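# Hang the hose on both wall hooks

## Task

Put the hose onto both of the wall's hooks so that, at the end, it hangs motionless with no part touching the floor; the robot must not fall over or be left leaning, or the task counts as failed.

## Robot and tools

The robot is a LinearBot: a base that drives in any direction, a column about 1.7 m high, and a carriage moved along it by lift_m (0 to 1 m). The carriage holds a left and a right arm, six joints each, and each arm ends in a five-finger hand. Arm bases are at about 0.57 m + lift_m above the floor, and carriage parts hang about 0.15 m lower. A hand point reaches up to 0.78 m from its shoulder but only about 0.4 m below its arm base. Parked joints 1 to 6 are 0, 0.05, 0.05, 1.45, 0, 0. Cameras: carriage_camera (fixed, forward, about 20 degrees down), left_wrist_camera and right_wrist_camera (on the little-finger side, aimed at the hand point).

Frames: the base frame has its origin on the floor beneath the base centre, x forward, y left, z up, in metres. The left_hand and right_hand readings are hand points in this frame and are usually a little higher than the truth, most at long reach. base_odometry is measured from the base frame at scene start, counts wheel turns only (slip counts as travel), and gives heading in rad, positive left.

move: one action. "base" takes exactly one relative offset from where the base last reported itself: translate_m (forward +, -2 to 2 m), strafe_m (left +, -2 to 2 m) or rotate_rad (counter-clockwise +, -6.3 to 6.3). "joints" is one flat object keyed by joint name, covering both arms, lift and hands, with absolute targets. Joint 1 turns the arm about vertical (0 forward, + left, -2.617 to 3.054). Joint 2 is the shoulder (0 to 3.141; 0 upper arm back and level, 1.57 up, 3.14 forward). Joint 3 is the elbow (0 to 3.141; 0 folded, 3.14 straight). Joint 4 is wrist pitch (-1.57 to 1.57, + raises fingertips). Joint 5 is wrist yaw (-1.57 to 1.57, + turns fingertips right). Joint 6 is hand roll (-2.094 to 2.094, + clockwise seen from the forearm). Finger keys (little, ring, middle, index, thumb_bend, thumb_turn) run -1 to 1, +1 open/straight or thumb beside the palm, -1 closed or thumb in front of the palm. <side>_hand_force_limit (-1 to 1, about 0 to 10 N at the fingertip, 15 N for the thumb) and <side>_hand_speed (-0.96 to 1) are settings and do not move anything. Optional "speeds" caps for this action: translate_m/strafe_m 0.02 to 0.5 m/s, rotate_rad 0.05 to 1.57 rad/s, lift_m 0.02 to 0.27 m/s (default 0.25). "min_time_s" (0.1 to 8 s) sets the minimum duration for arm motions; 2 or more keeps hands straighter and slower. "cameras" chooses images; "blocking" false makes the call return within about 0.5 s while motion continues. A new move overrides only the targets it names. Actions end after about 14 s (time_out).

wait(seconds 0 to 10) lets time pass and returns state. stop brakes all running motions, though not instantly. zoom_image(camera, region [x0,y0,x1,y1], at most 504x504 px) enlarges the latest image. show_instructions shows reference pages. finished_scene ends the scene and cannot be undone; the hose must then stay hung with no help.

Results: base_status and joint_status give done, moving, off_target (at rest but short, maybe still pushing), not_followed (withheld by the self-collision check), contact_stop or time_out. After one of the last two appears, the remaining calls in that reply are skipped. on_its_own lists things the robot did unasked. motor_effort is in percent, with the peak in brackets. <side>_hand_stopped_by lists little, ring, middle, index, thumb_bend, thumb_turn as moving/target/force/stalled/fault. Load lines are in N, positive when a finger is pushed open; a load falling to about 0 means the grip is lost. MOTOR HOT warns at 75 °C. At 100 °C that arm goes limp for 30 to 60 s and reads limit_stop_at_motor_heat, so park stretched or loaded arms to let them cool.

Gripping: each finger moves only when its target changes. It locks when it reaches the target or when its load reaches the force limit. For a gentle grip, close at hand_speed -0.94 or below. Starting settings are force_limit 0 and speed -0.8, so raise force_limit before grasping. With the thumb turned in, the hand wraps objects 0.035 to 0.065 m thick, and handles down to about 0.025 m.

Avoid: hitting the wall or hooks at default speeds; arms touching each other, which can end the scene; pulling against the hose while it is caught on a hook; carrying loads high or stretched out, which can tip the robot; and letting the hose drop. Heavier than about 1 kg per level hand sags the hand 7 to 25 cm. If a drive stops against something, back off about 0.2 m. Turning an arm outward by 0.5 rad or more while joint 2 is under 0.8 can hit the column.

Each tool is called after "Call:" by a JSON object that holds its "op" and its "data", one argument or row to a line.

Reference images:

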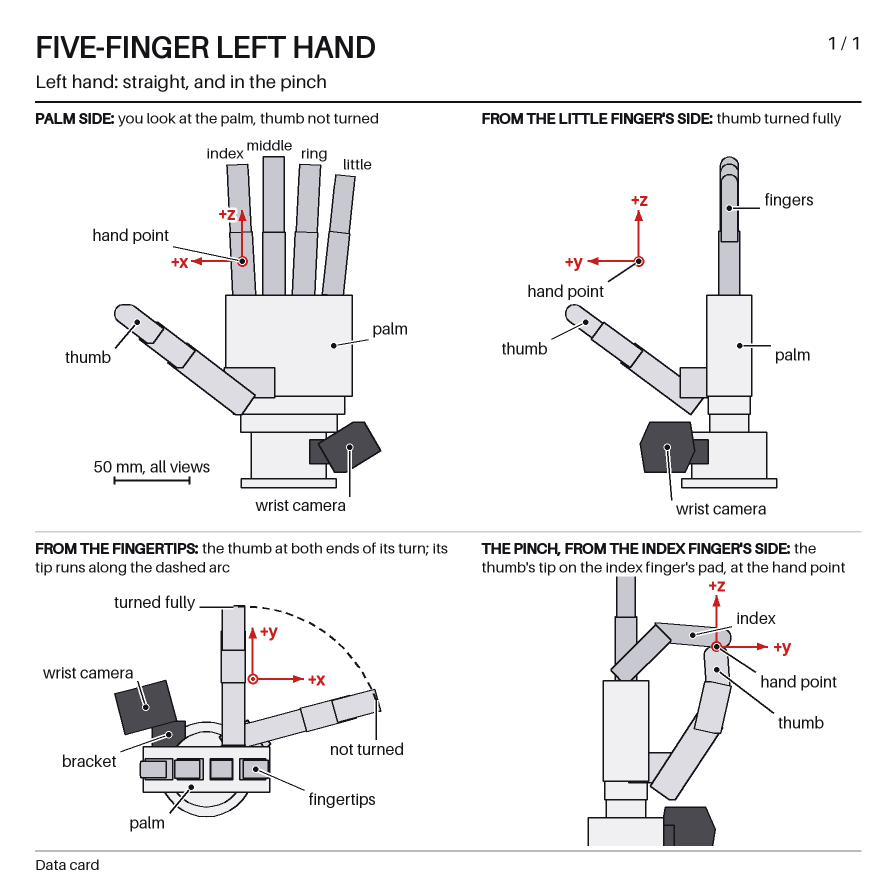

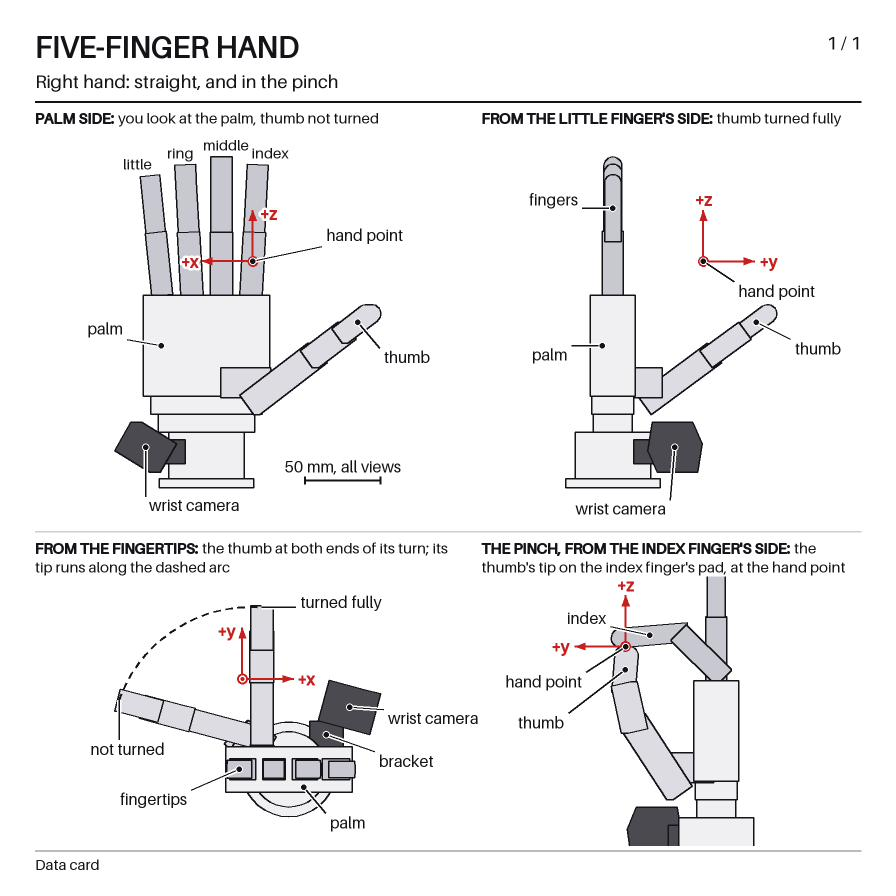

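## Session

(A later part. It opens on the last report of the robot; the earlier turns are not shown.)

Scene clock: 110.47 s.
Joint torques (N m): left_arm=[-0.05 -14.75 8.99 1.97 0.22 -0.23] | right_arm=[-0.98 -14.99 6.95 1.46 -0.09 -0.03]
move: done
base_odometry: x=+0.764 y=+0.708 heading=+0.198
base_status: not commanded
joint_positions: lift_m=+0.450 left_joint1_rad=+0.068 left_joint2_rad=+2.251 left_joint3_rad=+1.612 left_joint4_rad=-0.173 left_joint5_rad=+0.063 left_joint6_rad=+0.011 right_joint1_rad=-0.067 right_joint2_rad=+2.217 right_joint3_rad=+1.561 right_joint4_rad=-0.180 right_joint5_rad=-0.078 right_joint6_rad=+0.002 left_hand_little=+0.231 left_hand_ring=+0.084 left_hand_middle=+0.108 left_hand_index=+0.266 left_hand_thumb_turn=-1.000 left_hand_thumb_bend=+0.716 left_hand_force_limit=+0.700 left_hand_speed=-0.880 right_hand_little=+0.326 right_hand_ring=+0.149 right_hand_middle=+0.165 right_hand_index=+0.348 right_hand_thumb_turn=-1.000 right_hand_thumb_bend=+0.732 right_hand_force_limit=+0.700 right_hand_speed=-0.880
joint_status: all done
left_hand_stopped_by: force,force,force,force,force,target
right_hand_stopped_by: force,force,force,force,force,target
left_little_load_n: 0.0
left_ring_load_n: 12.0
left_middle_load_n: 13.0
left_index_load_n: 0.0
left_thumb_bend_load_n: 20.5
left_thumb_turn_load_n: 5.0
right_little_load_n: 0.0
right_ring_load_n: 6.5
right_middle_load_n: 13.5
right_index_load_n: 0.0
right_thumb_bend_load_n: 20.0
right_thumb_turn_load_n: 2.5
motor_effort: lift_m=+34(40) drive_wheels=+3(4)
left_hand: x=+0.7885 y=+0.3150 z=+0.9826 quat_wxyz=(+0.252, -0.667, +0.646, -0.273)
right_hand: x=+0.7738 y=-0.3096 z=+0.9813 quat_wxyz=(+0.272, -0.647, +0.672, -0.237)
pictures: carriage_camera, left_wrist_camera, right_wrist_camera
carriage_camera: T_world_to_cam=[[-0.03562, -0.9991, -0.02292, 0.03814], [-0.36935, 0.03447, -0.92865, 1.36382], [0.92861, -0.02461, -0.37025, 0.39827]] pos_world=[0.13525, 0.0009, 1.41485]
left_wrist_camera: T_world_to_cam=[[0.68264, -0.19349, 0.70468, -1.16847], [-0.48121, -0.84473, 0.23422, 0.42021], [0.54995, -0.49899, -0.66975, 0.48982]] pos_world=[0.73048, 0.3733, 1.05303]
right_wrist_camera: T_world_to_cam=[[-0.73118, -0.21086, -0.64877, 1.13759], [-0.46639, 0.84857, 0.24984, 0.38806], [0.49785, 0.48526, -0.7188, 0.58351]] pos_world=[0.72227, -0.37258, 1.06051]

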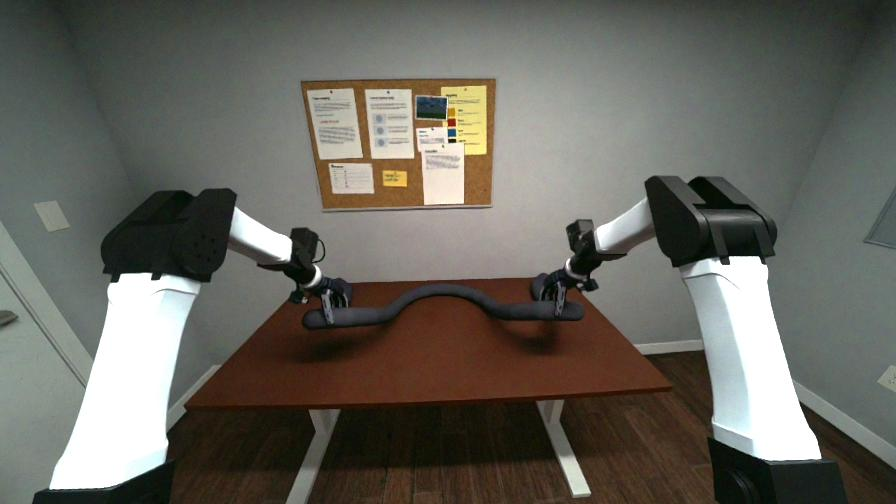

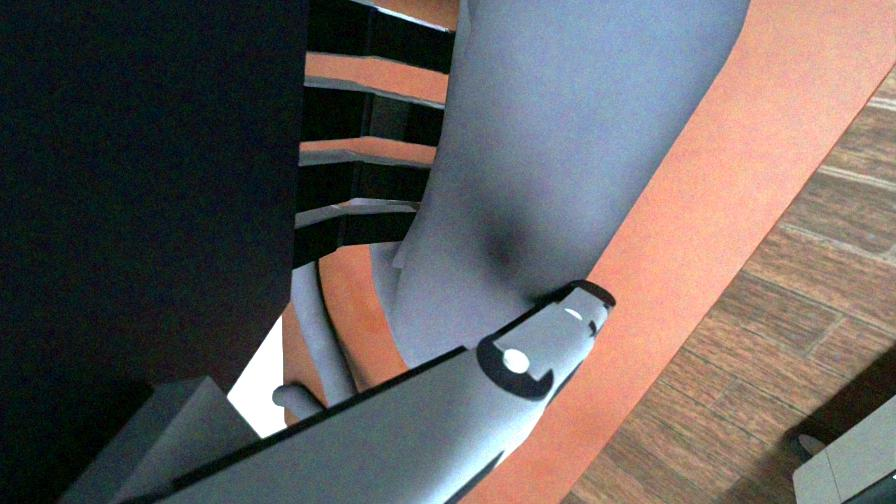

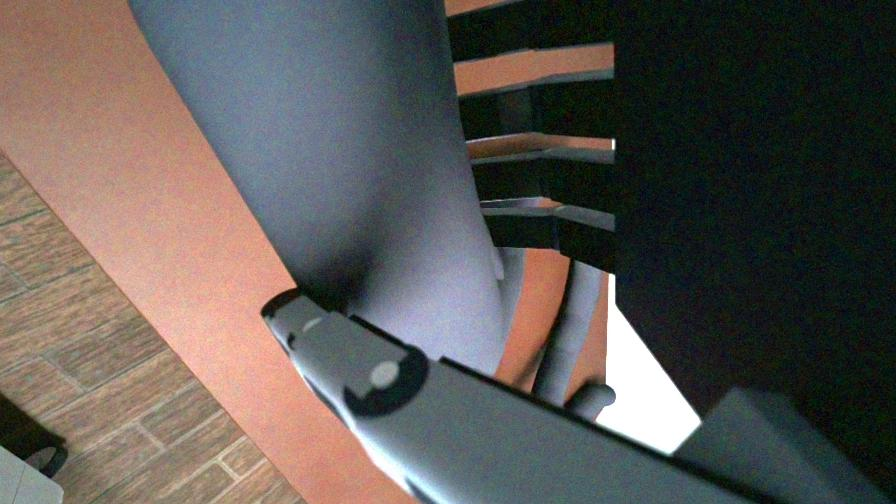

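Call:
{"op": "move", "data": {
  "joints": {"left_hand_force_limit":-0.2,"right_hand_force_limit":-0.2,"left_hand_little":-0.6,"left_hand_index":-0.6,"right_hand_little":-0.6,"right_hand_index":-0.6}
}}

Call:
{"op": "move", "data": {
  "joints": {"lift_m": 0.75},
  "speeds": {"lift_m": 0.08},
  "cameras": ["all"]
}}

Scene clock: 111.67 s.
Joint torques (N m): left_arm=[-0.12 -14.8 8.94 1.97 0.22 -0.22] | right_arm=[-0.96 -15.01 6.95 1.45 -0.09 -0.04]
move: off_target
base_odometry: x=+0.764 y=+0.708 heading=+0.198
base_status: not commanded
joint_positions: lift_m=+0.450 left_joint1_rad=+0.068 left_joint2_rad=+2.251 left_joint3_rad=+1.612 left_joint4_rad=-0.173 left_joint5_rad=+0.063 left_joint6_rad=+0.011 right_joint1_rad=-0.067 right_joint2_rad=+2.217 right_joint3_rad=+1.561 right_joint4_rad=-0.180 right_joint5_rad=-0.078 right_joint6_rad=+0.002 left_hand_little=+0.177 left_hand_ring=+0.084 left_hand_middle=+0.108 left_hand_index=+0.235 left_hand_thumb_turn=-1.000 left_hand_thumb_bend=+0.716 left_hand_force_limit=-0.200 left_hand_speed=-0.880 right_hand_little=+0.227 right_hand_ring=+0.149 right_hand_middle=+0.165 right_hand_index=+0.283 right_hand_thumb_turn=-1.000 right_hand_thumb_bend=+0.732 right_hand_force_limit=-0.200 right_hand_speed=-0.880
joint_status: left_hand_little off_target (ended at +0.177, target -0.600); left_hand_index off_target (ended at +0.235, target -0.600); right_hand_little off_target (ended at +0.227, target -0.600); right_hand_index off_target (ended at +0.283, target -0.600); the others done
left_hand_stopped_by: force,force,force,force,force,target
right_hand_stopped_by: force,force,force,force,force,target
left_little_load_n: 4.5
left_ring_load_n: 8.5
left_middle_load_n: 11.0
left_index_load_n: 4.5
left_thumb_bend_load_n: 22.5
left_thumb_turn_load_n: 5.5
right_little_load_n: 4.0
right_ring_load_n: 4.5
right_middle_load_n: 11.0
right_index_load_n: 5.5
right_thumb_bend_load_n: 22.5
right_thumb_turn_load_n: 2.0
motor_effort: lift_m=+34(34) drive_wheels=+3(4)
left_hand: x=+0.7885 y=+0.3150 z=+0.9826 quat_wxyz=(+0.252, -0.667, +0.646, -0.273)
right_hand: x=+0.7738 y=-0.3096 z=+0.9813 quat_wxyz=(+0.272, -0.647, +0.672, -0.237)
pictures: none

Scene clock: 115.90 s.
Joint torques (N m): left_arm=[-0.1 -15.73 8.88 2.3 0.22 -0.22] | right_arm=[-0.96 -15.86 6.89 1.75 -0.09 -0.03]
move: done
base_odometry: x=+0.764 y=+0.708 heading=+0.198
base_status: not commanded
joint_positions: lift_m=+0.750 left_joint1_rad=+0.068 left_joint2_rad=+2.260 left_joint3_rad=+1.612 left_joint4_rad=-0.208 left_joint5_rad=+0.063 left_joint6_rad=+0.011 right_joint1_rad=-0.067 right_joint2_rad=+2.227 right_joint3_rad=+1.561 right_joint4_rad=-0.218 right_joint5_rad=-0.078 right_joint6_rad=+0.002 left_hand_little=+0.177 left_hand_ring=+0.084 left_hand_middle=+0.108 left_hand_index=+0.234 left_hand_thumb_turn=-1.000 left_hand_thumb_bend=+0.716 left_hand_force_limit=-0.200 left_hand_speed=-0.880 right_hand_little=+0.227 right_hand_ring=+0.149 right_hand_middle=+0.165 right_hand_index=+0.283 right_hand_thumb_turn=-1.000 right_hand_thumb_bend=+0.732 right_hand_force_limit=-0.200 right_hand_speed=-0.880
joint_status: all done
left_hand_stopped_by: force,force,force,force,force,target
right_hand_stopped_by: force,force,force,force,force,target
left_little_load_n: 0.0
left_ring_load_n: 12.0
left_middle_load_n: 13.0
left_index_load_n: 0.0
left_thumb_bend_load_n: 20.5
left_thumb_turn_load_n: 4.5
right_little_load_n: 0.0
right_ring_load_n: 6.5
right_middle_load_n: 13.5
right_index_load_n: 0.0
right_thumb_bend_load_n: 20.0
right_thumb_turn_load_n: 2.0
motor_effort: lift_m=+34(41) drive_wheels=+3(3)
left_hand: x=+0.7789 y=+0.3143 z=+1.2729 quat_wxyz=(+0.237, -0.673, +0.651, -0.259)
right_hand: x=+0.7633 y=-0.3089 z=+1.2715 quat_wxyz=(+0.257, -0.652, +0.679, -0.220)
pictures: carriage_camera, left_wrist_camera, right_wrist_camera
carriage_camera: T_world_to_cam=[[-0.03562, -0.9991, -0.02292, 0.04501], [-0.36935, 0.03447, -0.92865, 1.64242], [0.92861, -0.02461, -0.37025, 0.50934]] pos_world=[0.13525, 0.0009, 1.71485]
left_wrist_camera: T_world_to_cam=[[0.71319, -0.19142, 0.67433, -1.35247], [-0.47056, -0.84376, 0.25816, 0.30798], [0.51955, -0.50143, -0.69183, 0.7417]] pos_world=[0.72414, 0.37288, 1.34564]
right_wrist_camera: T_world_to_cam=[[-0.76144, -0.20883, -0.61367, 1.29744], [-0.45382, 0.84772, 0.27462, 0.26874], [0.46287, 0.4876, -0.74026, 0.85172]] pos_world=[0.71565, -0.37217, 1.3529]

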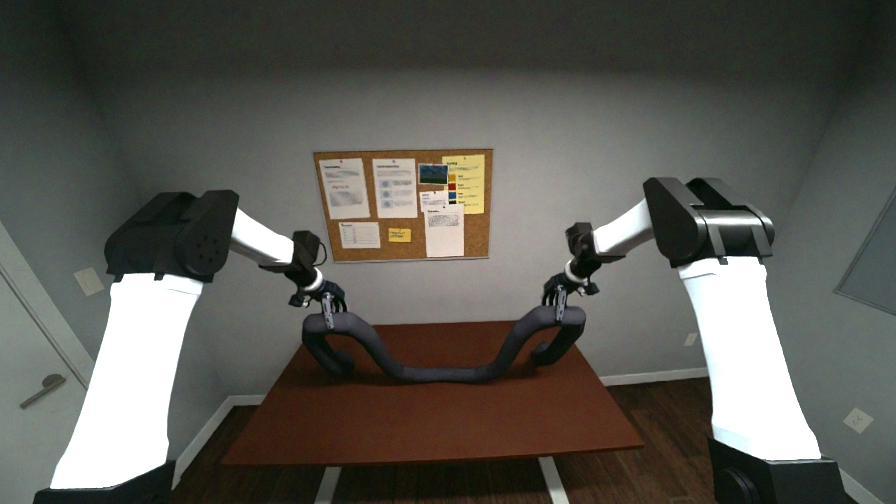

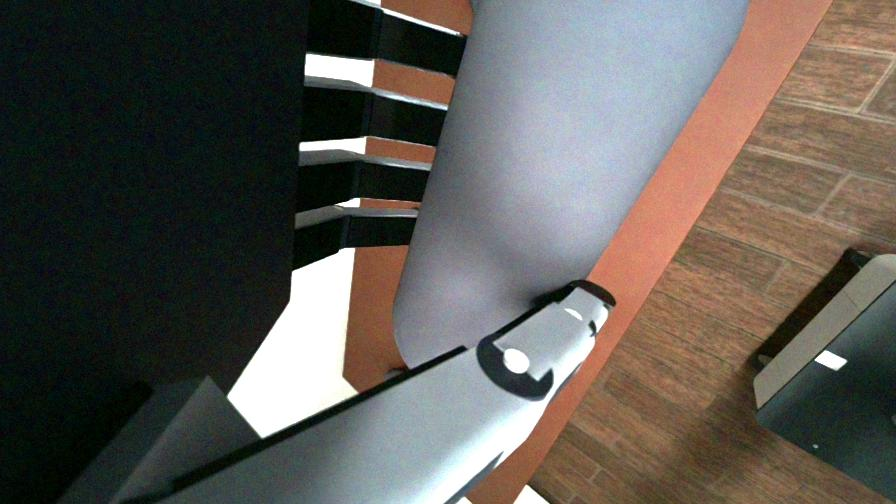

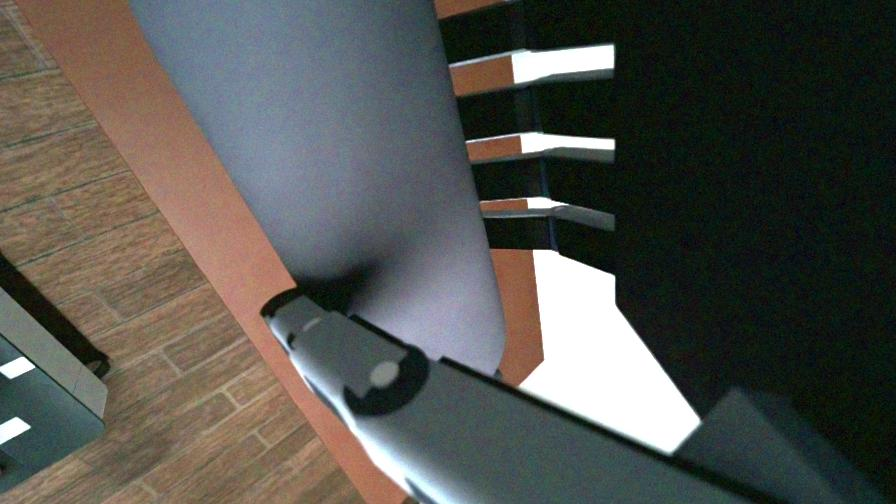

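Call:
{"op": "move", "data": {
  "joints": {"lift_m": 1.0},
  "speeds": {"lift_m": 0.08},
  "cameras": ["carriage_camera"]
}}

Scene clock: 120.00 s.
Joint torques (N m): left_arm=[-0.06 -15.97 8.79 2.45 0.22 -0.18] | right_arm=[-0.98 -16.62 6.83 1.95 -0.09 0]
move: done
base_odometry: x=+0.764 y=+0.708 heading=+0.198
base_status: not commanded
joint_positions: lift_m=+0.999 left_joint1_rad=+0.068 left_joint2_rad=+2.267 left_joint3_rad=+1.612 left_joint4_rad=-0.228 left_joint5_rad=+0.064 left_joint6_rad=+0.009 right_joint1_rad=-0.067 right_joint2_rad=+2.234 right_joint3_rad=+1.561 right_joint4_rad=-0.242 right_joint5_rad=-0.078 right_joint6_rad=-0.001 left_hand_little=+0.177 left_hand_ring=+0.084 left_hand_middle=+0.108 left_hand_index=+0.234 left_hand_thumb_turn=-1.000 left_hand_thumb_bend=+0.716 left_hand_force_limit=-0.200 left_hand_speed=-0.880 right_hand_little=+0.227 right_hand_ring=+0.149 right_hand_middle=+0.165 right_hand_index=+0.283 right_hand_thumb_turn=-1.000 right_hand_thumb_bend=+0.732 right_hand_force_limit=-0.200 right_hand_speed=-0.880
joint_status: all done
left_hand_stopped_by: force,force,force,force,force,target
right_hand_stopped_by: force,force,force,force,force,target
left_little_load_n: 0.0
left_ring_load_n: 12.0
left_middle_load_n: 13.0
left_index_load_n: 0.5
left_thumb_bend_load_n: 20.5
left_thumb_turn_load_n: 5.0
right_little_load_n: 0.0
right_ring_load_n: 6.0
right_middle_load_n: 13.5
right_index_load_n: 0.0
right_thumb_bend_load_n: 20.0
right_thumb_turn_load_n: 2.5
motor_effort: lift_m=+35(41) drive_wheels=+0(3)
left_hand: x=+0.7731 y=+0.3136 z=+1.5166 quat_wxyz=(+0.227, -0.677, +0.653, -0.251)
right_hand: x=+0.7566 y=-0.3086 z=+1.5147 quat_wxyz=(+0.247, -0.656, +0.682, -0.210)
carriage_camera: T_world_to_cam=[[-0.03562, -0.9991, -0.02292, 0.05073], [-0.36935, 0.03447, -0.92865, 1.87421], [0.92861, -0.02461, -0.37025, 0.60176]] pos_world=[0.13525, 0.0009, 1.96445]

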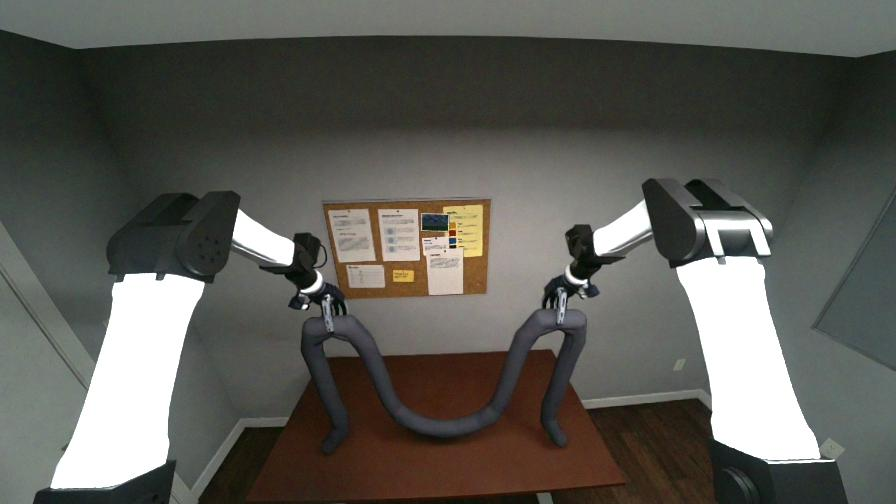

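Call:
{"op": "move", "data": {
  "base": {"translate_m": -0.5},
  "speeds": {"translate_m": 0.12}
}}

Call:
{"op": "move", "data": {
  "joints": {"lift_m": 0.7},
  "speeds": {"lift_m": 0.12}
}}

Call:
{"op": "move", "data": {
  "base": {"rotate_rad": -1.552},
  "speeds": {"rotate_rad": 0.35},
  "cameras": ["carriage_camera"]
}}

Scene clock: 126.93 s.
Joint torques (N m): left_arm=[-0.09 -16.31 8.79 2.54 0.2 -0.21] | right_arm=[-0.96 -16.55 6.86 1.92 -0.09 0]
move: done
base_odometry: x=+0.274 y=+0.610 heading=+0.198
base_status: done
joint_positions: lift_m=+0.999 left_joint1_rad=+0.068 left_joint2_rad=+2.267 left_joint3_rad=+1.612 left_joint4_rad=-0.233 left_joint5_rad=+0.065 left_joint6_rad=+0.009 right_joint1_rad=-0.067 right_joint2_rad=+2.234 right_joint3_rad=+1.561 right_joint4_rad=-0.243 right_joint5_rad=-0.078 right_joint6_rad=-0.001 left_hand_little=+0.177 left_hand_ring=+0.084 left_hand_middle=+0.108 left_hand_index=+0.234 left_hand_thumb_turn=-1.000 left_hand_thumb_bend=+0.716 left_hand_force_limit=-0.200 left_hand_speed=-0.880 right_hand_little=+0.227 right_hand_ring=+0.149 right_hand_middle=+0.165 right_hand_index=+0.283 right_hand_thumb_turn=-1.000 right_hand_thumb_bend=+0.732 right_hand_force_limit=-0.200 right_hand_speed=-0.880
joint_status: not commanded
left_hand_stopped_by: force,force,force,force,force,target
right_hand_stopped_by: force,force,force,force,force,target
left_little_load_n: 0.0
left_ring_load_n: 12.0
left_middle_load_n: 13.5
left_index_load_n: 0.0
left_thumb_bend_load_n: 20.5
left_thumb_turn_load_n: 5.0
right_little_load_n: 0.0
right_ring_load_n: 6.5
right_middle_load_n: 13.5
right_index_load_n: 0.0
right_thumb_bend_load_n: 20.0
right_thumb_turn_load_n: 3.0
motor_effort: lift_m=+35(35) drive_wheels=+0(14)
left_hand: x=+0.7719 y=+0.3135 z=+1.5160 quat_wxyz=(+0.225, -0.678, +0.654, -0.250)
right_hand: x=+0.7562 y=-0.3086 z=+1.5146 quat_wxyz=(+0.247, -0.656, +0.682, -0.209)
pictures: none

Scene clock: 129.83 s.
Joint torques (N m): left_arm=[-0.09 -16.92 8.76 2.51 0.21 -0.19] | right_arm=[-1.01 -17.54 6.79 1.93 -0.09 -0.01]
move: done
base_odometry: x=+0.274 y=+0.610 heading=+0.198
base_status: not commanded
joint_positions: lift_m=+0.700 left_joint1_rad=+0.068 left_joint2_rad=+2.275 left_joint3_rad=+1.612 left_joint4_rad=-0.234 left_joint5_rad=+0.065 left_joint6_rad=+0.009 right_joint1_rad=-0.067 right_joint2_rad=+2.243 right_joint3_rad=+1.561 right_joint4_rad=-0.244 right_joint5_rad=-0.078 right_joint6_rad=-0.001 left_hand_little=+0.177 left_hand_ring=+0.084 left_hand_middle=+0.108 left_hand_index=+0.234 left_hand_thumb_turn=-1.000 left_hand_thumb_bend=+0.716 left_hand_force_limit=-0.200 left_hand_speed=-0.880 right_hand_little=+0.227 right_hand_ring=+0.149 right_hand_middle=+0.165 right_hand_index=+0.283 right_hand_thumb_turn=-1.000 right_hand_thumb_bend=+0.732 right_hand_force_limit=-0.200 right_hand_speed=-0.880
joint_status: all done
left_hand_stopped_by: force,force,force,force,force,target
right_hand_stopped_by: force,force,force,force,force,target
left_little_load_n: 0.0
left_ring_load_n: 12.0
left_middle_load_n: 13.5
left_index_load_n: 0.0
left_thumb_bend_load_n: 20.5
left_thumb_turn_load_n: 5.0
right_little_load_n: 0.0
right_ring_load_n: 6.5
right_middle_load_n: 13.5
right_index_load_n: 0.0
right_thumb_bend_load_n: 20.0
right_thumb_turn_load_n: 3.0
motor_effort: lift_m=+31(32) drive_wheels=-1(4)
left_hand: x=+0.7705 y=+0.3134 z=+1.2122 quat_wxyz=(+0.222, -0.679, +0.655, -0.247)
right_hand: x=+0.7547 y=-0.3085 z=+1.2106 quat_wxyz=(+0.243, -0.657, +0.683, -0.206)
pictures: none

Scene clock: 135.00 s.
Joint torques (N m): left_arm=[0.58 -17.07 8.87 2.52 0.07 -0.18] | right_arm=[0.12 -17.47 6.83 1.92 -0.18 -0.01]
move: done
base_odometry: x=+0.274 y=+0.609 heading=-1.354
base_status: done
joint_positions: lift_m=+0.700 left_joint1_rad=+0.061 left_joint2_rad=+2.275 left_joint3_rad=+1.612 left_joint4_rad=-0.234 left_joint5_rad=+0.076 left_joint6_rad=+0.008 right_joint1_rad=-0.077 right_joint2_rad=+2.243 right_joint3_rad=+1.561 right_joint4_rad=-0.244 right_joint5_rad=-0.066 right_joint6_rad=-0.001 left_hand_little=+0.177 left_hand_ring=+0.084 left_hand_middle=+0.108 left_hand_index=+0.234 left_hand_thumb_turn=-1.000 left_hand_thumb_bend=+0.716 left_hand_force_limit=-0.200 left_hand_speed=-0.880 right_hand_little=+0.227 right_hand_ring=+0.149 right_hand_middle=+0.165 right_hand_index=+0.283 right_hand_thumb_turn=-1.000 right_hand_thumb_bend=+0.732 right_hand_force_limit=-0.200 right_hand_speed=-0.880
joint_status: not commanded
left_hand_stopped_by: force,force,force,force,force,target
right_hand_stopped_by: force,force,force,force,force,target
left_little_load_n: 0.0
left_ring_load_n: 12.0
left_middle_load_n: 13.5
left_index_load_n: 0.0
left_thumb_bend_load_n: 20.5
left_thumb_turn_load_n: 4.5
right_little_load_n: 0.0
right_ring_load_n: 6.0
right_middle_load_n: 13.5
right_index_load_n: 0.0
right_thumb_bend_load_n: 20.5
right_thumb_turn_load_n: 2.5
motor_effort: lift_m=+31(31) drive_wheels=+5(16)
left_hand: x=+0.7702 y=+0.3075 z=+1.2126 quat_wxyz=(+0.217, -0.676, +0.658, -0.252)
right_hand: x=+0.7549 y=-0.3164 z=+1.2101 quat_wxyz=(+0.238, -0.652, +0.688, -0.211)
carriage_camera: T_world_to_cam=[[-0.03562, -0.9991, -0.02292, 0.04387], [-0.36935, 0.03447, -0.92865, 1.59627], [0.92861, -0.02461, -0.37025, 0.49094]] pos_world=[0.13525, 0.0009, 1.66515]

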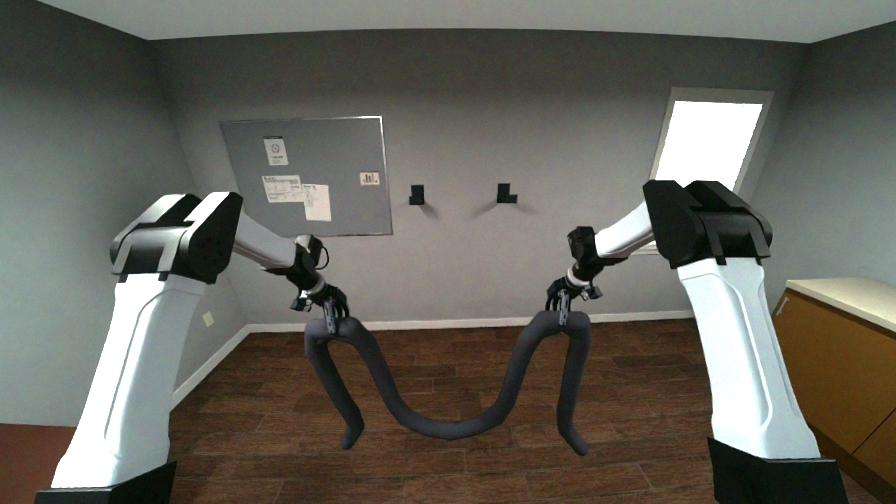

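Call:
{"op": "move", "data": {
  "base": {"strafe_m": -0.153},
  "speeds": {"strafe_m": 0.1},
  "joints": {"left_joint1_rad":0.27,"left_joint2_rad":1.95,"left_joint3_rad":1.70,"left_joint4_rad":-0.5,"left_joint5_rad":0.19,"left_joint6_rad":0.19,"right_joint1_rad":-0.27,"right_joint2_rad":1.95,"right_joint3_rad":1.70,"right_joint4_rad":-0.5,"right_joint5_rad":-0.19,"right_joint6_rad":-0.19},
  "min_time_s": 4,
  "cameras": ["all"]
}}

Scene clock: 146.93 s.
Joint torques (N m): left_arm=[0.58 -20.64 13.01 2.37 0.29 0.09] | right_arm=[-1.43 -21.44 11.12 1.75 -0.29 -0.12]
move: off_target
base_odometry: x=+0.124 y=+0.577 heading=-1.355
base_status: done
joint_positions: lift_m=+0.700 left_joint1_rad=+0.261 left_joint2_rad=+2.029 left_joint3_rad=+1.643 left_joint4_rad=-0.554 left_joint5_rad=+0.183 left_joint6_rad=+0.172 right_joint1_rad=-0.257 right_joint2_rad=+2.047 right_joint3_rad=+1.635 right_joint4_rad=-0.562 right_joint5_rad=-0.178 right_joint6_rad=-0.181 left_hand_little=+0.177 left_hand_ring=+0.084 left_hand_middle=+0.108 left_hand_index=+0.234 left_hand_thumb_turn=-1.000 left_hand_thumb_bend=+0.716 left_hand_force_limit=-0.200 left_hand_speed=-0.880 right_hand_little=+0.227 right_hand_ring=+0.149 right_hand_middle=+0.165 right_hand_index=+0.283 right_hand_thumb_turn=-1.000 right_hand_thumb_bend=+0.732 right_hand_force_limit=-0.200 right_hand_speed=-0.880
joint_status: left_joint3_rad off_target (ended at +1.642, target +1.700); left_joint4_rad off_target (ended at -0.554, target -0.500); right_joint3_rad off_target (ended at +1.635, target +1.700); right_joint4_rad off_target (ended at -0.561, target -0.500); the others done
left_hand_stopped_by: force,force,force,force,force,target
right_hand_stopped_by: force,force,force,force,force,target
left_little_load_n: 0.0
left_ring_load_n: 12.0
left_middle_load_n: 13.0
left_index_load_n: 0.0
left_thumb_bend_load_n: 21.0
left_thumb_turn_load_n: 5.0
right_little_load_n: 0.0
right_ring_load_n: 6.5
right_middle_load_n: 13.5
right_index_load_n: 0.0
right_thumb_bend_load_n: 20.0
right_thumb_turn_load_n: 2.5
motor_effort: lift_m=+31(31) drive_wheels=-3(16)
left_hand: x=+0.7151 y=+0.3922 z=+1.3109 quat_wxyz=(+0.214, -0.679, +0.660, -0.239)
right_hand: x=+0.7102 y=-0.3905 z=+1.2988 quat_wxyz=(+0.229, -0.666, +0.681, -0.202)
pictures: carriage_camera, left_wrist_camera, right_wrist_camera
carriage_camera: T_world_to_cam=[[-0.03562, -0.9991, -0.02292, 0.04387], [-0.36935, 0.03447, -0.92865, 1.59627], [0.92861, -0.02461, -0.37025, 0.49094]] pos_world=[0.13525, 0.0009, 1.66515]
left_wrist_camera: T_world_to_cam=[[0.75366, -0.1934, 0.62817, -1.28536], [-0.45827, -0.83973, 0.29128, 0.28005], [0.47115, -0.5074, -0.7215, 0.91602]] pos_world=[0.66548, 0.45136, 1.38676]
right_wrist_camera: T_world_to_cam=[[-0.79874, -0.2303, -0.55586, 1.1997], [-0.44607, 0.84664, 0.29022, 0.28008], [0.40377, 0.47976, -0.77897, 1.02542]] pos_world=[0.66915, -0.4528, 1.38435]

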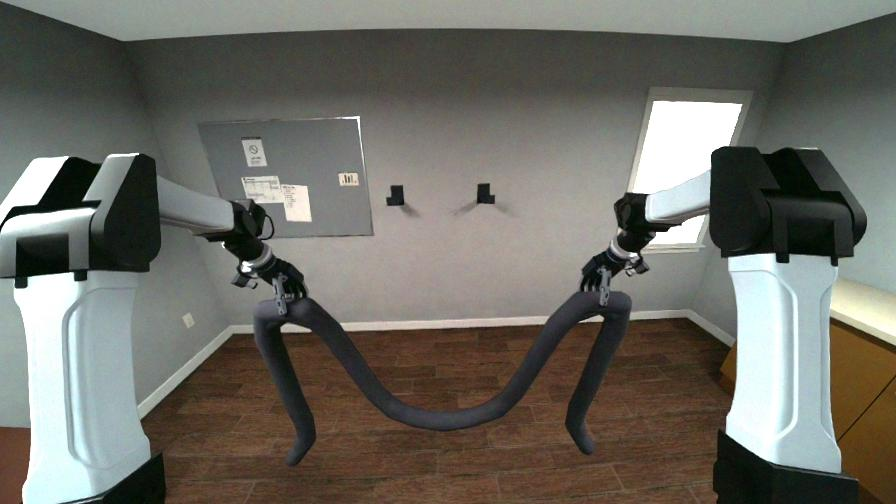

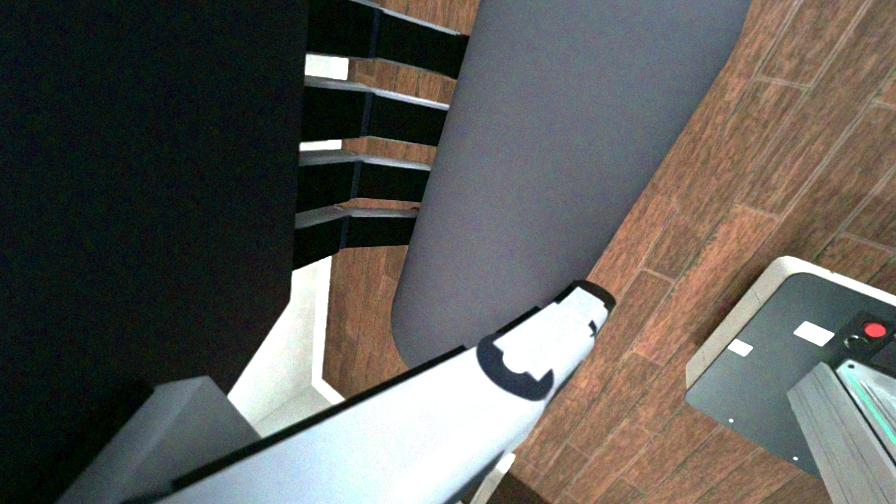

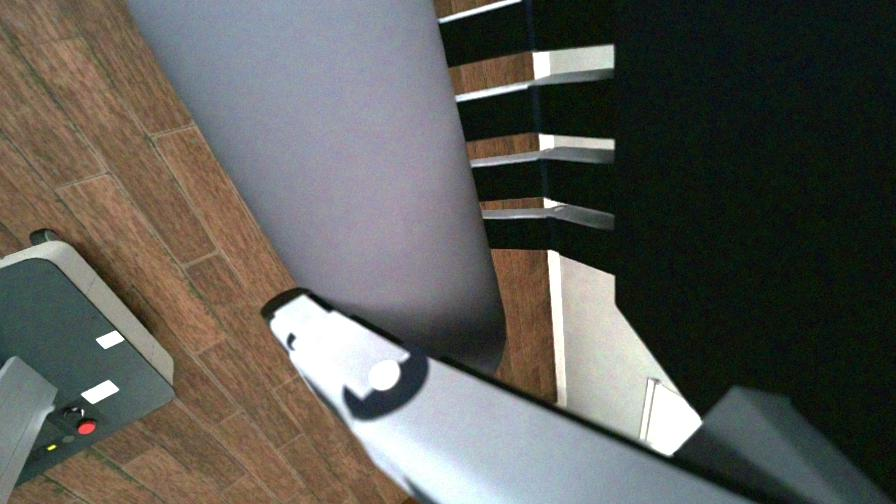

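Call:
{"op": "move", "data": {
  "base": {"translate_m": 0.95},
  "speeds": {"translate_m": 0.15},
  "joints": {"left_joint3_rad":1.78,"left_joint4_rad":-0.55,"right_joint3_rad":1.78,"right_joint4_rad":-0.55},
  "min_time_s": 3,
  "cameras": ["carriage_camera"]
}}

Call:
{"op": "zoom_image", "data": {
  "camera": "carriage_camera",
  "region": [280, 120, 580, 320]
}}

Scene clock: 156.17 s.
Joint torques (N m): left_arm=[0.44 -20.27 13.07 2.42 0.27 0.09] | right_arm=[-1.13 -21.2 11.3 1.81 -0.28 -0.11]
move: off_target
base_odometry: x=+0.327 y=-0.351 heading=-1.356
base_status: done
joint_positions: lift_m=+0.700 left_joint1_rad=+0.262 left_joint2_rad=+2.025 left_joint3_rad=+1.722 left_joint4_rad=-0.612 left_joint5_rad=+0.185 left_joint6_rad=+0.172 right_joint1_rad=-0.260 right_joint2_rad=+2.043 right_joint3_rad=+1.714 right_joint4_rad=-0.618 right_joint5_rad=-0.179 right_joint6_rad=-0.182 left_hand_little=+0.177 left_hand_ring=+0.084 left_hand_middle=+0.108 left_hand_index=+0.234 left_hand_thumb_turn=-1.000 left_hand_thumb_bend=+0.716 left_hand_force_limit=-0.200 left_hand_speed=-0.880 right_hand_little=+0.227 right_hand_ring=+0.149 right_hand_middle=+0.165 right_hand_index=+0.283 right_hand_thumb_turn=-1.000 right_hand_thumb_bend=+0.732 right_hand_force_limit=-0.200 right_hand_speed=-0.880
joint_status: left_joint3_rad off_target (ended at +1.722, target +1.780); left_joint4_rad off_target (ended at -0.611, target -0.550); right_joint3_rad off_target (ended at +1.714, target +1.780); right_joint4_rad off_target (ended at -0.618, target -0.550)
left_hand_stopped_by: force,force,force,force,force,target
right_hand_stopped_by: force,force,force,force,force,target
left_little_load_n: 0.0
left_ring_load_n: 12.0
left_middle_load_n: 13.0
left_index_load_n: 0.0
left_thumb_bend_load_n: 20.5
left_thumb_turn_load_n: 4.5
right_little_load_n: 0.0
right_ring_load_n: 6.5
right_middle_load_n: 13.5
right_index_load_n: 0.0
right_thumb_bend_load_n: 20.0
right_thumb_turn_load_n: 2.5
motor_effort: lift_m=+31(31) drive_wheels=-2(13)
left_hand: x=+0.7224 y=+0.3944 z=+1.3349 quat_wxyz=(+0.223, -0.676, +0.658, -0.246)
right_hand: x=+0.7179 y=-0.3939 z=+1.3222 quat_wxyz=(+0.235, -0.664, +0.678, -0.212)
carriage_camera: T_world_to_cam=[[-0.03562, -0.9991, -0.02292, 0.04387], [-0.36935, 0.03447, -0.92865, 1.59627], [0.92861, -0.02461, -0.37025, 0.49094]] pos_world=[0.13525, 0.0009, 1.66515]

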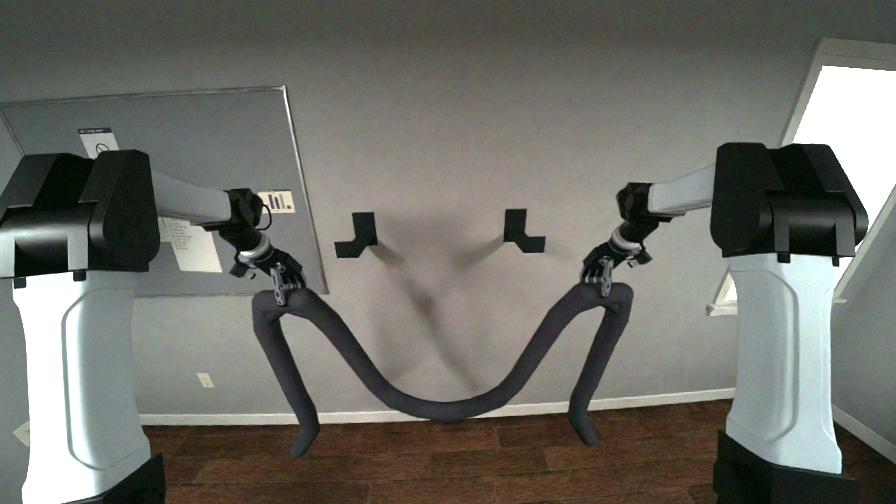

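Scaled by 1.680 from the camera's image (finer frame: 1280x720).

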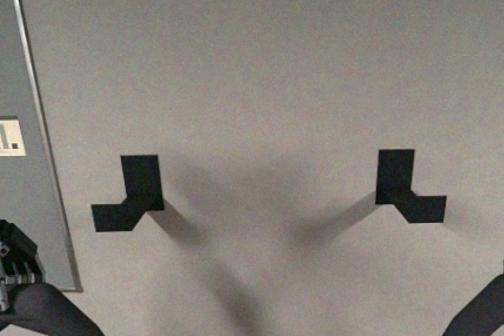

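Call:
{"op": "move", "data": {
  "joints": {"lift_m": 1.0},
  "speeds": {"lift_m": 0.12},
  "cameras": ["carriage_camera"]
}}

Call:
{"op": "zoom_image", "data": {
  "camera": "carriage_camera",
  "region": [280, 220, 580, 420]
}}

Scene clock: 162.17 s.
Joint torques (N m): left_arm=[0.43 -19.11 12.34 2.55 0.3 0.09] | right_arm=[-1.16 -20.07 10.61 1.9 -0.27 -0.11]
move: done
MOTOR HOT: joint 2 (shoulder) of the right arm now reports 75 °C; the controller stops that arm at 100 °C. To cool a motor, set the load down, stop pushing, or move to a pose that needs little force.
base_odometry: x=+0.327 y=-0.351 heading=-1.356
base_status: not commanded
joint_positions: lift_m=+0.999 left_joint1_rad=+0.263 left_joint2_rad=+2.014 left_joint3_rad=+1.730 left_joint4_rad=-0.621 left_joint5_rad=+0.185 left_joint6_rad=+0.172 right_joint1_rad=-0.260 right_joint2_rad=+2.033 right_joint3_rad=+1.722 right_joint4_rad=-0.628 right_joint5_rad=-0.179 right_joint6_rad=-0.182 left_hand_little=+0.177 left_hand_ring=+0.084 left_hand_middle=+0.108 left_hand_index=+0.234 left_hand_thumb_turn=-1.000 left_hand_thumb_bend=+0.716 left_hand_force_limit=-0.200 left_hand_speed=-0.880 right_hand_little=+0.227 right_hand_ring=+0.149 right_hand_middle=+0.165 right_hand_index=+0.283 right_hand_thumb_turn=-1.000 right_hand_thumb_bend=+0.732 right_hand_force_limit=-0.200 right_hand_speed=-0.880
joint_status: all done
left_hand_stopped_by: force,force,force,force,force,target
right_hand_stopped_by: force,force,force,force,force,target
left_little_load_n: 0.0
left_ring_load_n: 12.0
left_middle_load_n: 13.0
left_index_load_n: 0.0
left_thumb_bend_load_n: 20.5
left_thumb_turn_load_n: 5.0
right_little_load_n: 0.0
right_ring_load_n: 6.5
right_middle_load_n: 13.0
right_index_load_n: 0.0
right_thumb_bend_load_n: 20.0
right_thumb_turn_load_n: 2.5
motor_effort: lift_m=+35(44) drive_wheels=-2(6)
left_hand: x=+0.7222 y=+0.3944 z=+1.6412 quat_wxyz=(+0.227, -0.674, +0.657, -0.249)
right_hand: x=+0.7180 y=-0.3939 z=+1.6285 quat_wxyz=(+0.237, -0.663, +0.676, -0.216)
carriage_camera: T_world_to_cam=[[-0.03562, -0.9991, -0.02292, 0.05073], [-0.36935, 0.03447, -0.92865, 1.87421], [0.92861, -0.02461, -0.37025, 0.60176]] pos_world=[0.13525, 0.0009, 1.96445]

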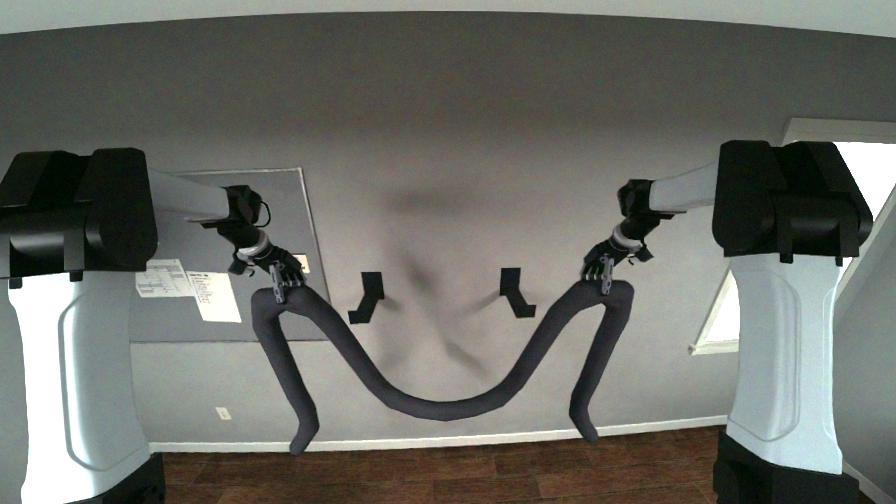

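Scaled by 1.680 from the camera's image (finer frame: 1280x720).

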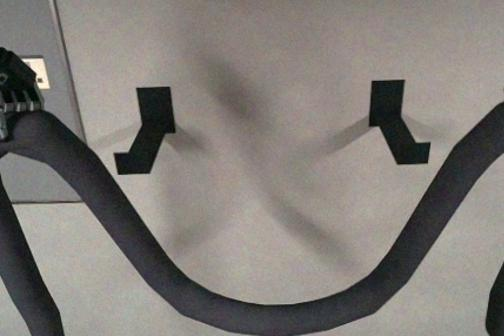

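Call:
{"op": "move", "data": {
  "base": {"translate_m": 0.435},
  "speeds": {"translate_m": 0.13},
  "cameras": ["all"]
}}

Call:
{"op": "zoom_image", "data": {
  "camera": "carriage_camera",
  "region": [230, 240, 450, 440]
}}

Call:
{"op": "zoom_image", "data": {
  "camera": "carriage_camera",
  "region": [430, 240, 650, 440]
}}

Scene clock: 170.33 s.
Joint torques (N m): left_arm=[0.43 -19.1 12.34 2.56 0.28 0.09] | right_arm=[-1.14 -20.01 10.65 1.92 -0.27 -0.11]
move: done
MOTOR HOT: still on. Joint 2 (shoulder) of the right arm now reports 80 °C.
base_odometry: x=+0.420 y=-0.777 heading=-1.356
base_status: done
joint_positions: lift_m=+0.999 left_joint1_rad=+0.263 left_joint2_rad=+2.014 left_joint3_rad=+1.730 left_joint4_rad=-0.622 left_joint5_rad=+0.185 left_joint6_rad=+0.172 right_joint1_rad=-0.260 right_joint2_rad=+2.033 right_joint3_rad=+1.722 right_joint4_rad=-0.629 right_joint5_rad=-0.180 right_joint6_rad=-0.182 left_hand_little=+0.177 left_hand_ring=+0.084 left_hand_middle=+0.108 left_hand_index=+0.234 left_hand_thumb_turn=-1.000 left_hand_thumb_bend=+0.716 left_hand_force_limit=-0.200 left_hand_speed=-0.880 right_hand_little=+0.227 right_hand_ring=+0.149 right_hand_middle=+0.165 right_hand_index=+0.283 right_hand_thumb_turn=-1.000 right_hand_thumb_bend=+0.732 right_hand_force_limit=-0.200 right_hand_speed=-0.880
joint_status: not commanded
left_hand_stopped_by: force,force,force,force,force,target
right_hand_stopped_by: force,force,force,force,force,target
left_little_load_n: 0.0
left_ring_load_n: 12.0
left_middle_load_n: 13.0
left_index_load_n: 0.0
left_thumb_bend_load_n: 20.5
left_thumb_turn_load_n: 5.0
right_little_load_n: 0.0
right_ring_load_n: 6.5
right_middle_load_n: 13.0
right_index_load_n: 0.0
right_thumb_bend_load_n: 20.0
right_thumb_turn_load_n: 2.5
motor_effort: lift_m=+35(35) drive_wheels=-1(15)
left_hand: x=+0.7219 y=+0.3944 z=+1.6411 quat_wxyz=(+0.227, -0.675, +0.657, -0.248)
right_hand: x=+0.7179 y=-0.3938 z=+1.6285 quat_wxyz=(+0.237, -0.663, +0.676, -0.216)
pictures: carriage_camera, left_wrist_camera, right_wrist_camera
carriage_camera: T_world_to_cam=[[-0.03562, -0.9991, -0.02292, 0.05073], [-0.36935, 0.03447, -0.92865, 1.87421], [0.92861, -0.02461, -0.37025, 0.60176]] pos_world=[0.13525, 0.0009, 1.96445]
left_wrist_camera: T_world_to_cam=[[0.73288, -0.19766, 0.65101, -1.51835], [-0.4673, -0.84169, 0.27052, 0.23017], [0.49448, -0.50247, -0.70923, 1.11324]] pos_world=[0.66985, 0.453, 1.71574]
right_wrist_camera: T_world_to_cam=[[-0.78011, -0.23394, -0.58025, 1.41332], [-0.45452, 0.84925, 0.26867, 0.23279], [0.42993, 0.47333, -0.76884, 1.24301]] pos_world=[0.67395, -0.45542, 1.71322]

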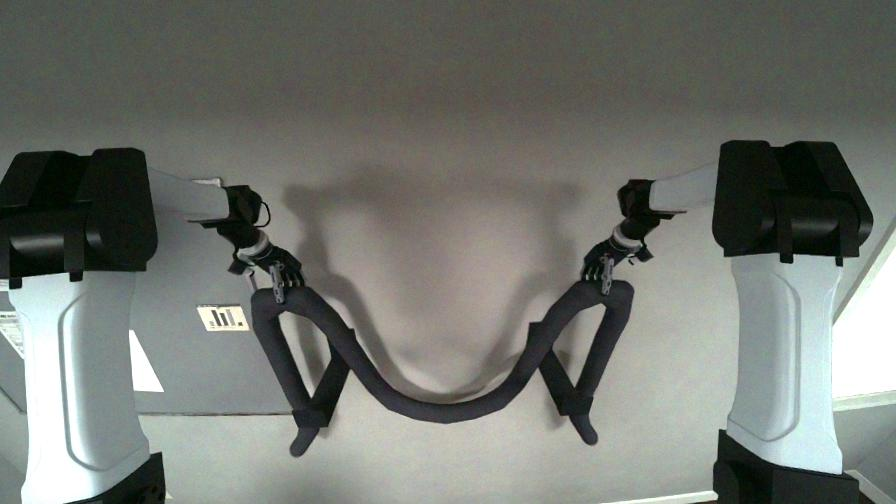

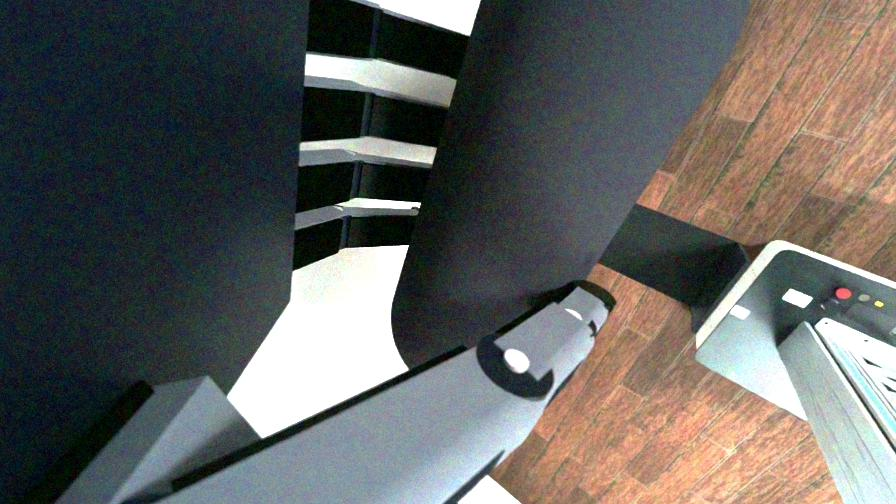

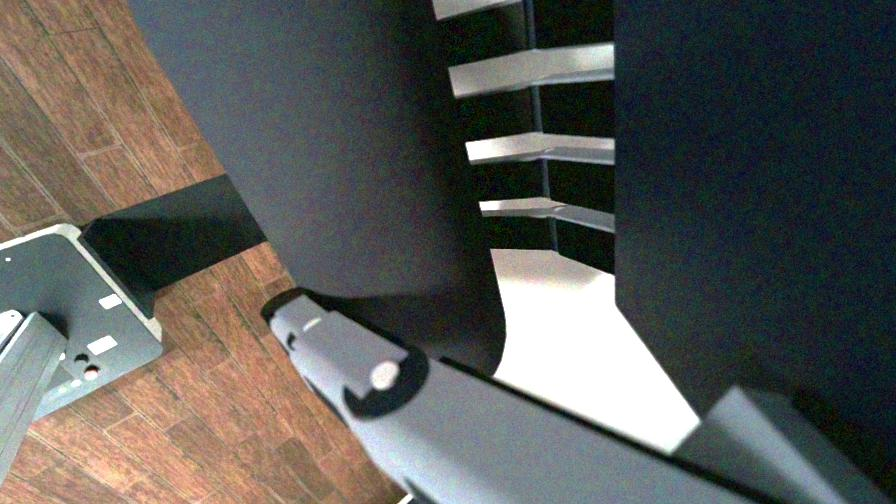

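Scaled by 2.291 from the camera's image (finer frame: 1280x720).

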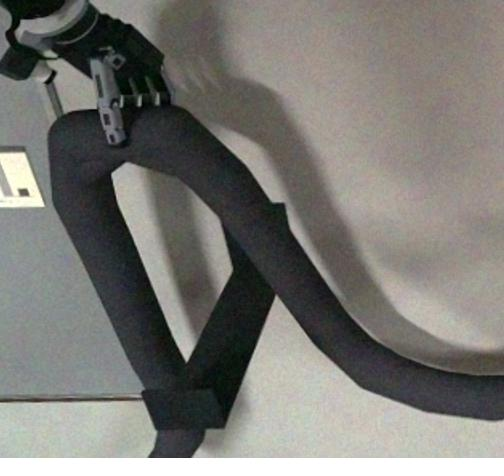

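Scaled by 2.291 from the camera's image (finer frame: 1280x720).

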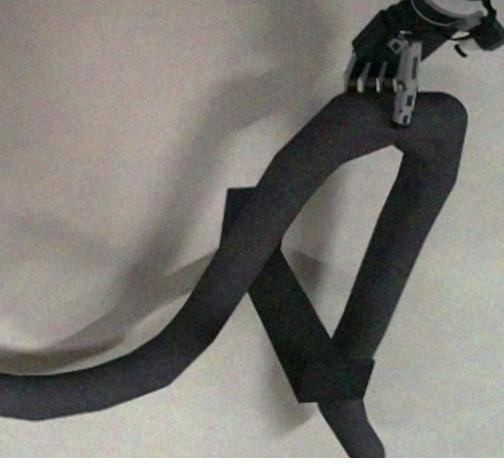

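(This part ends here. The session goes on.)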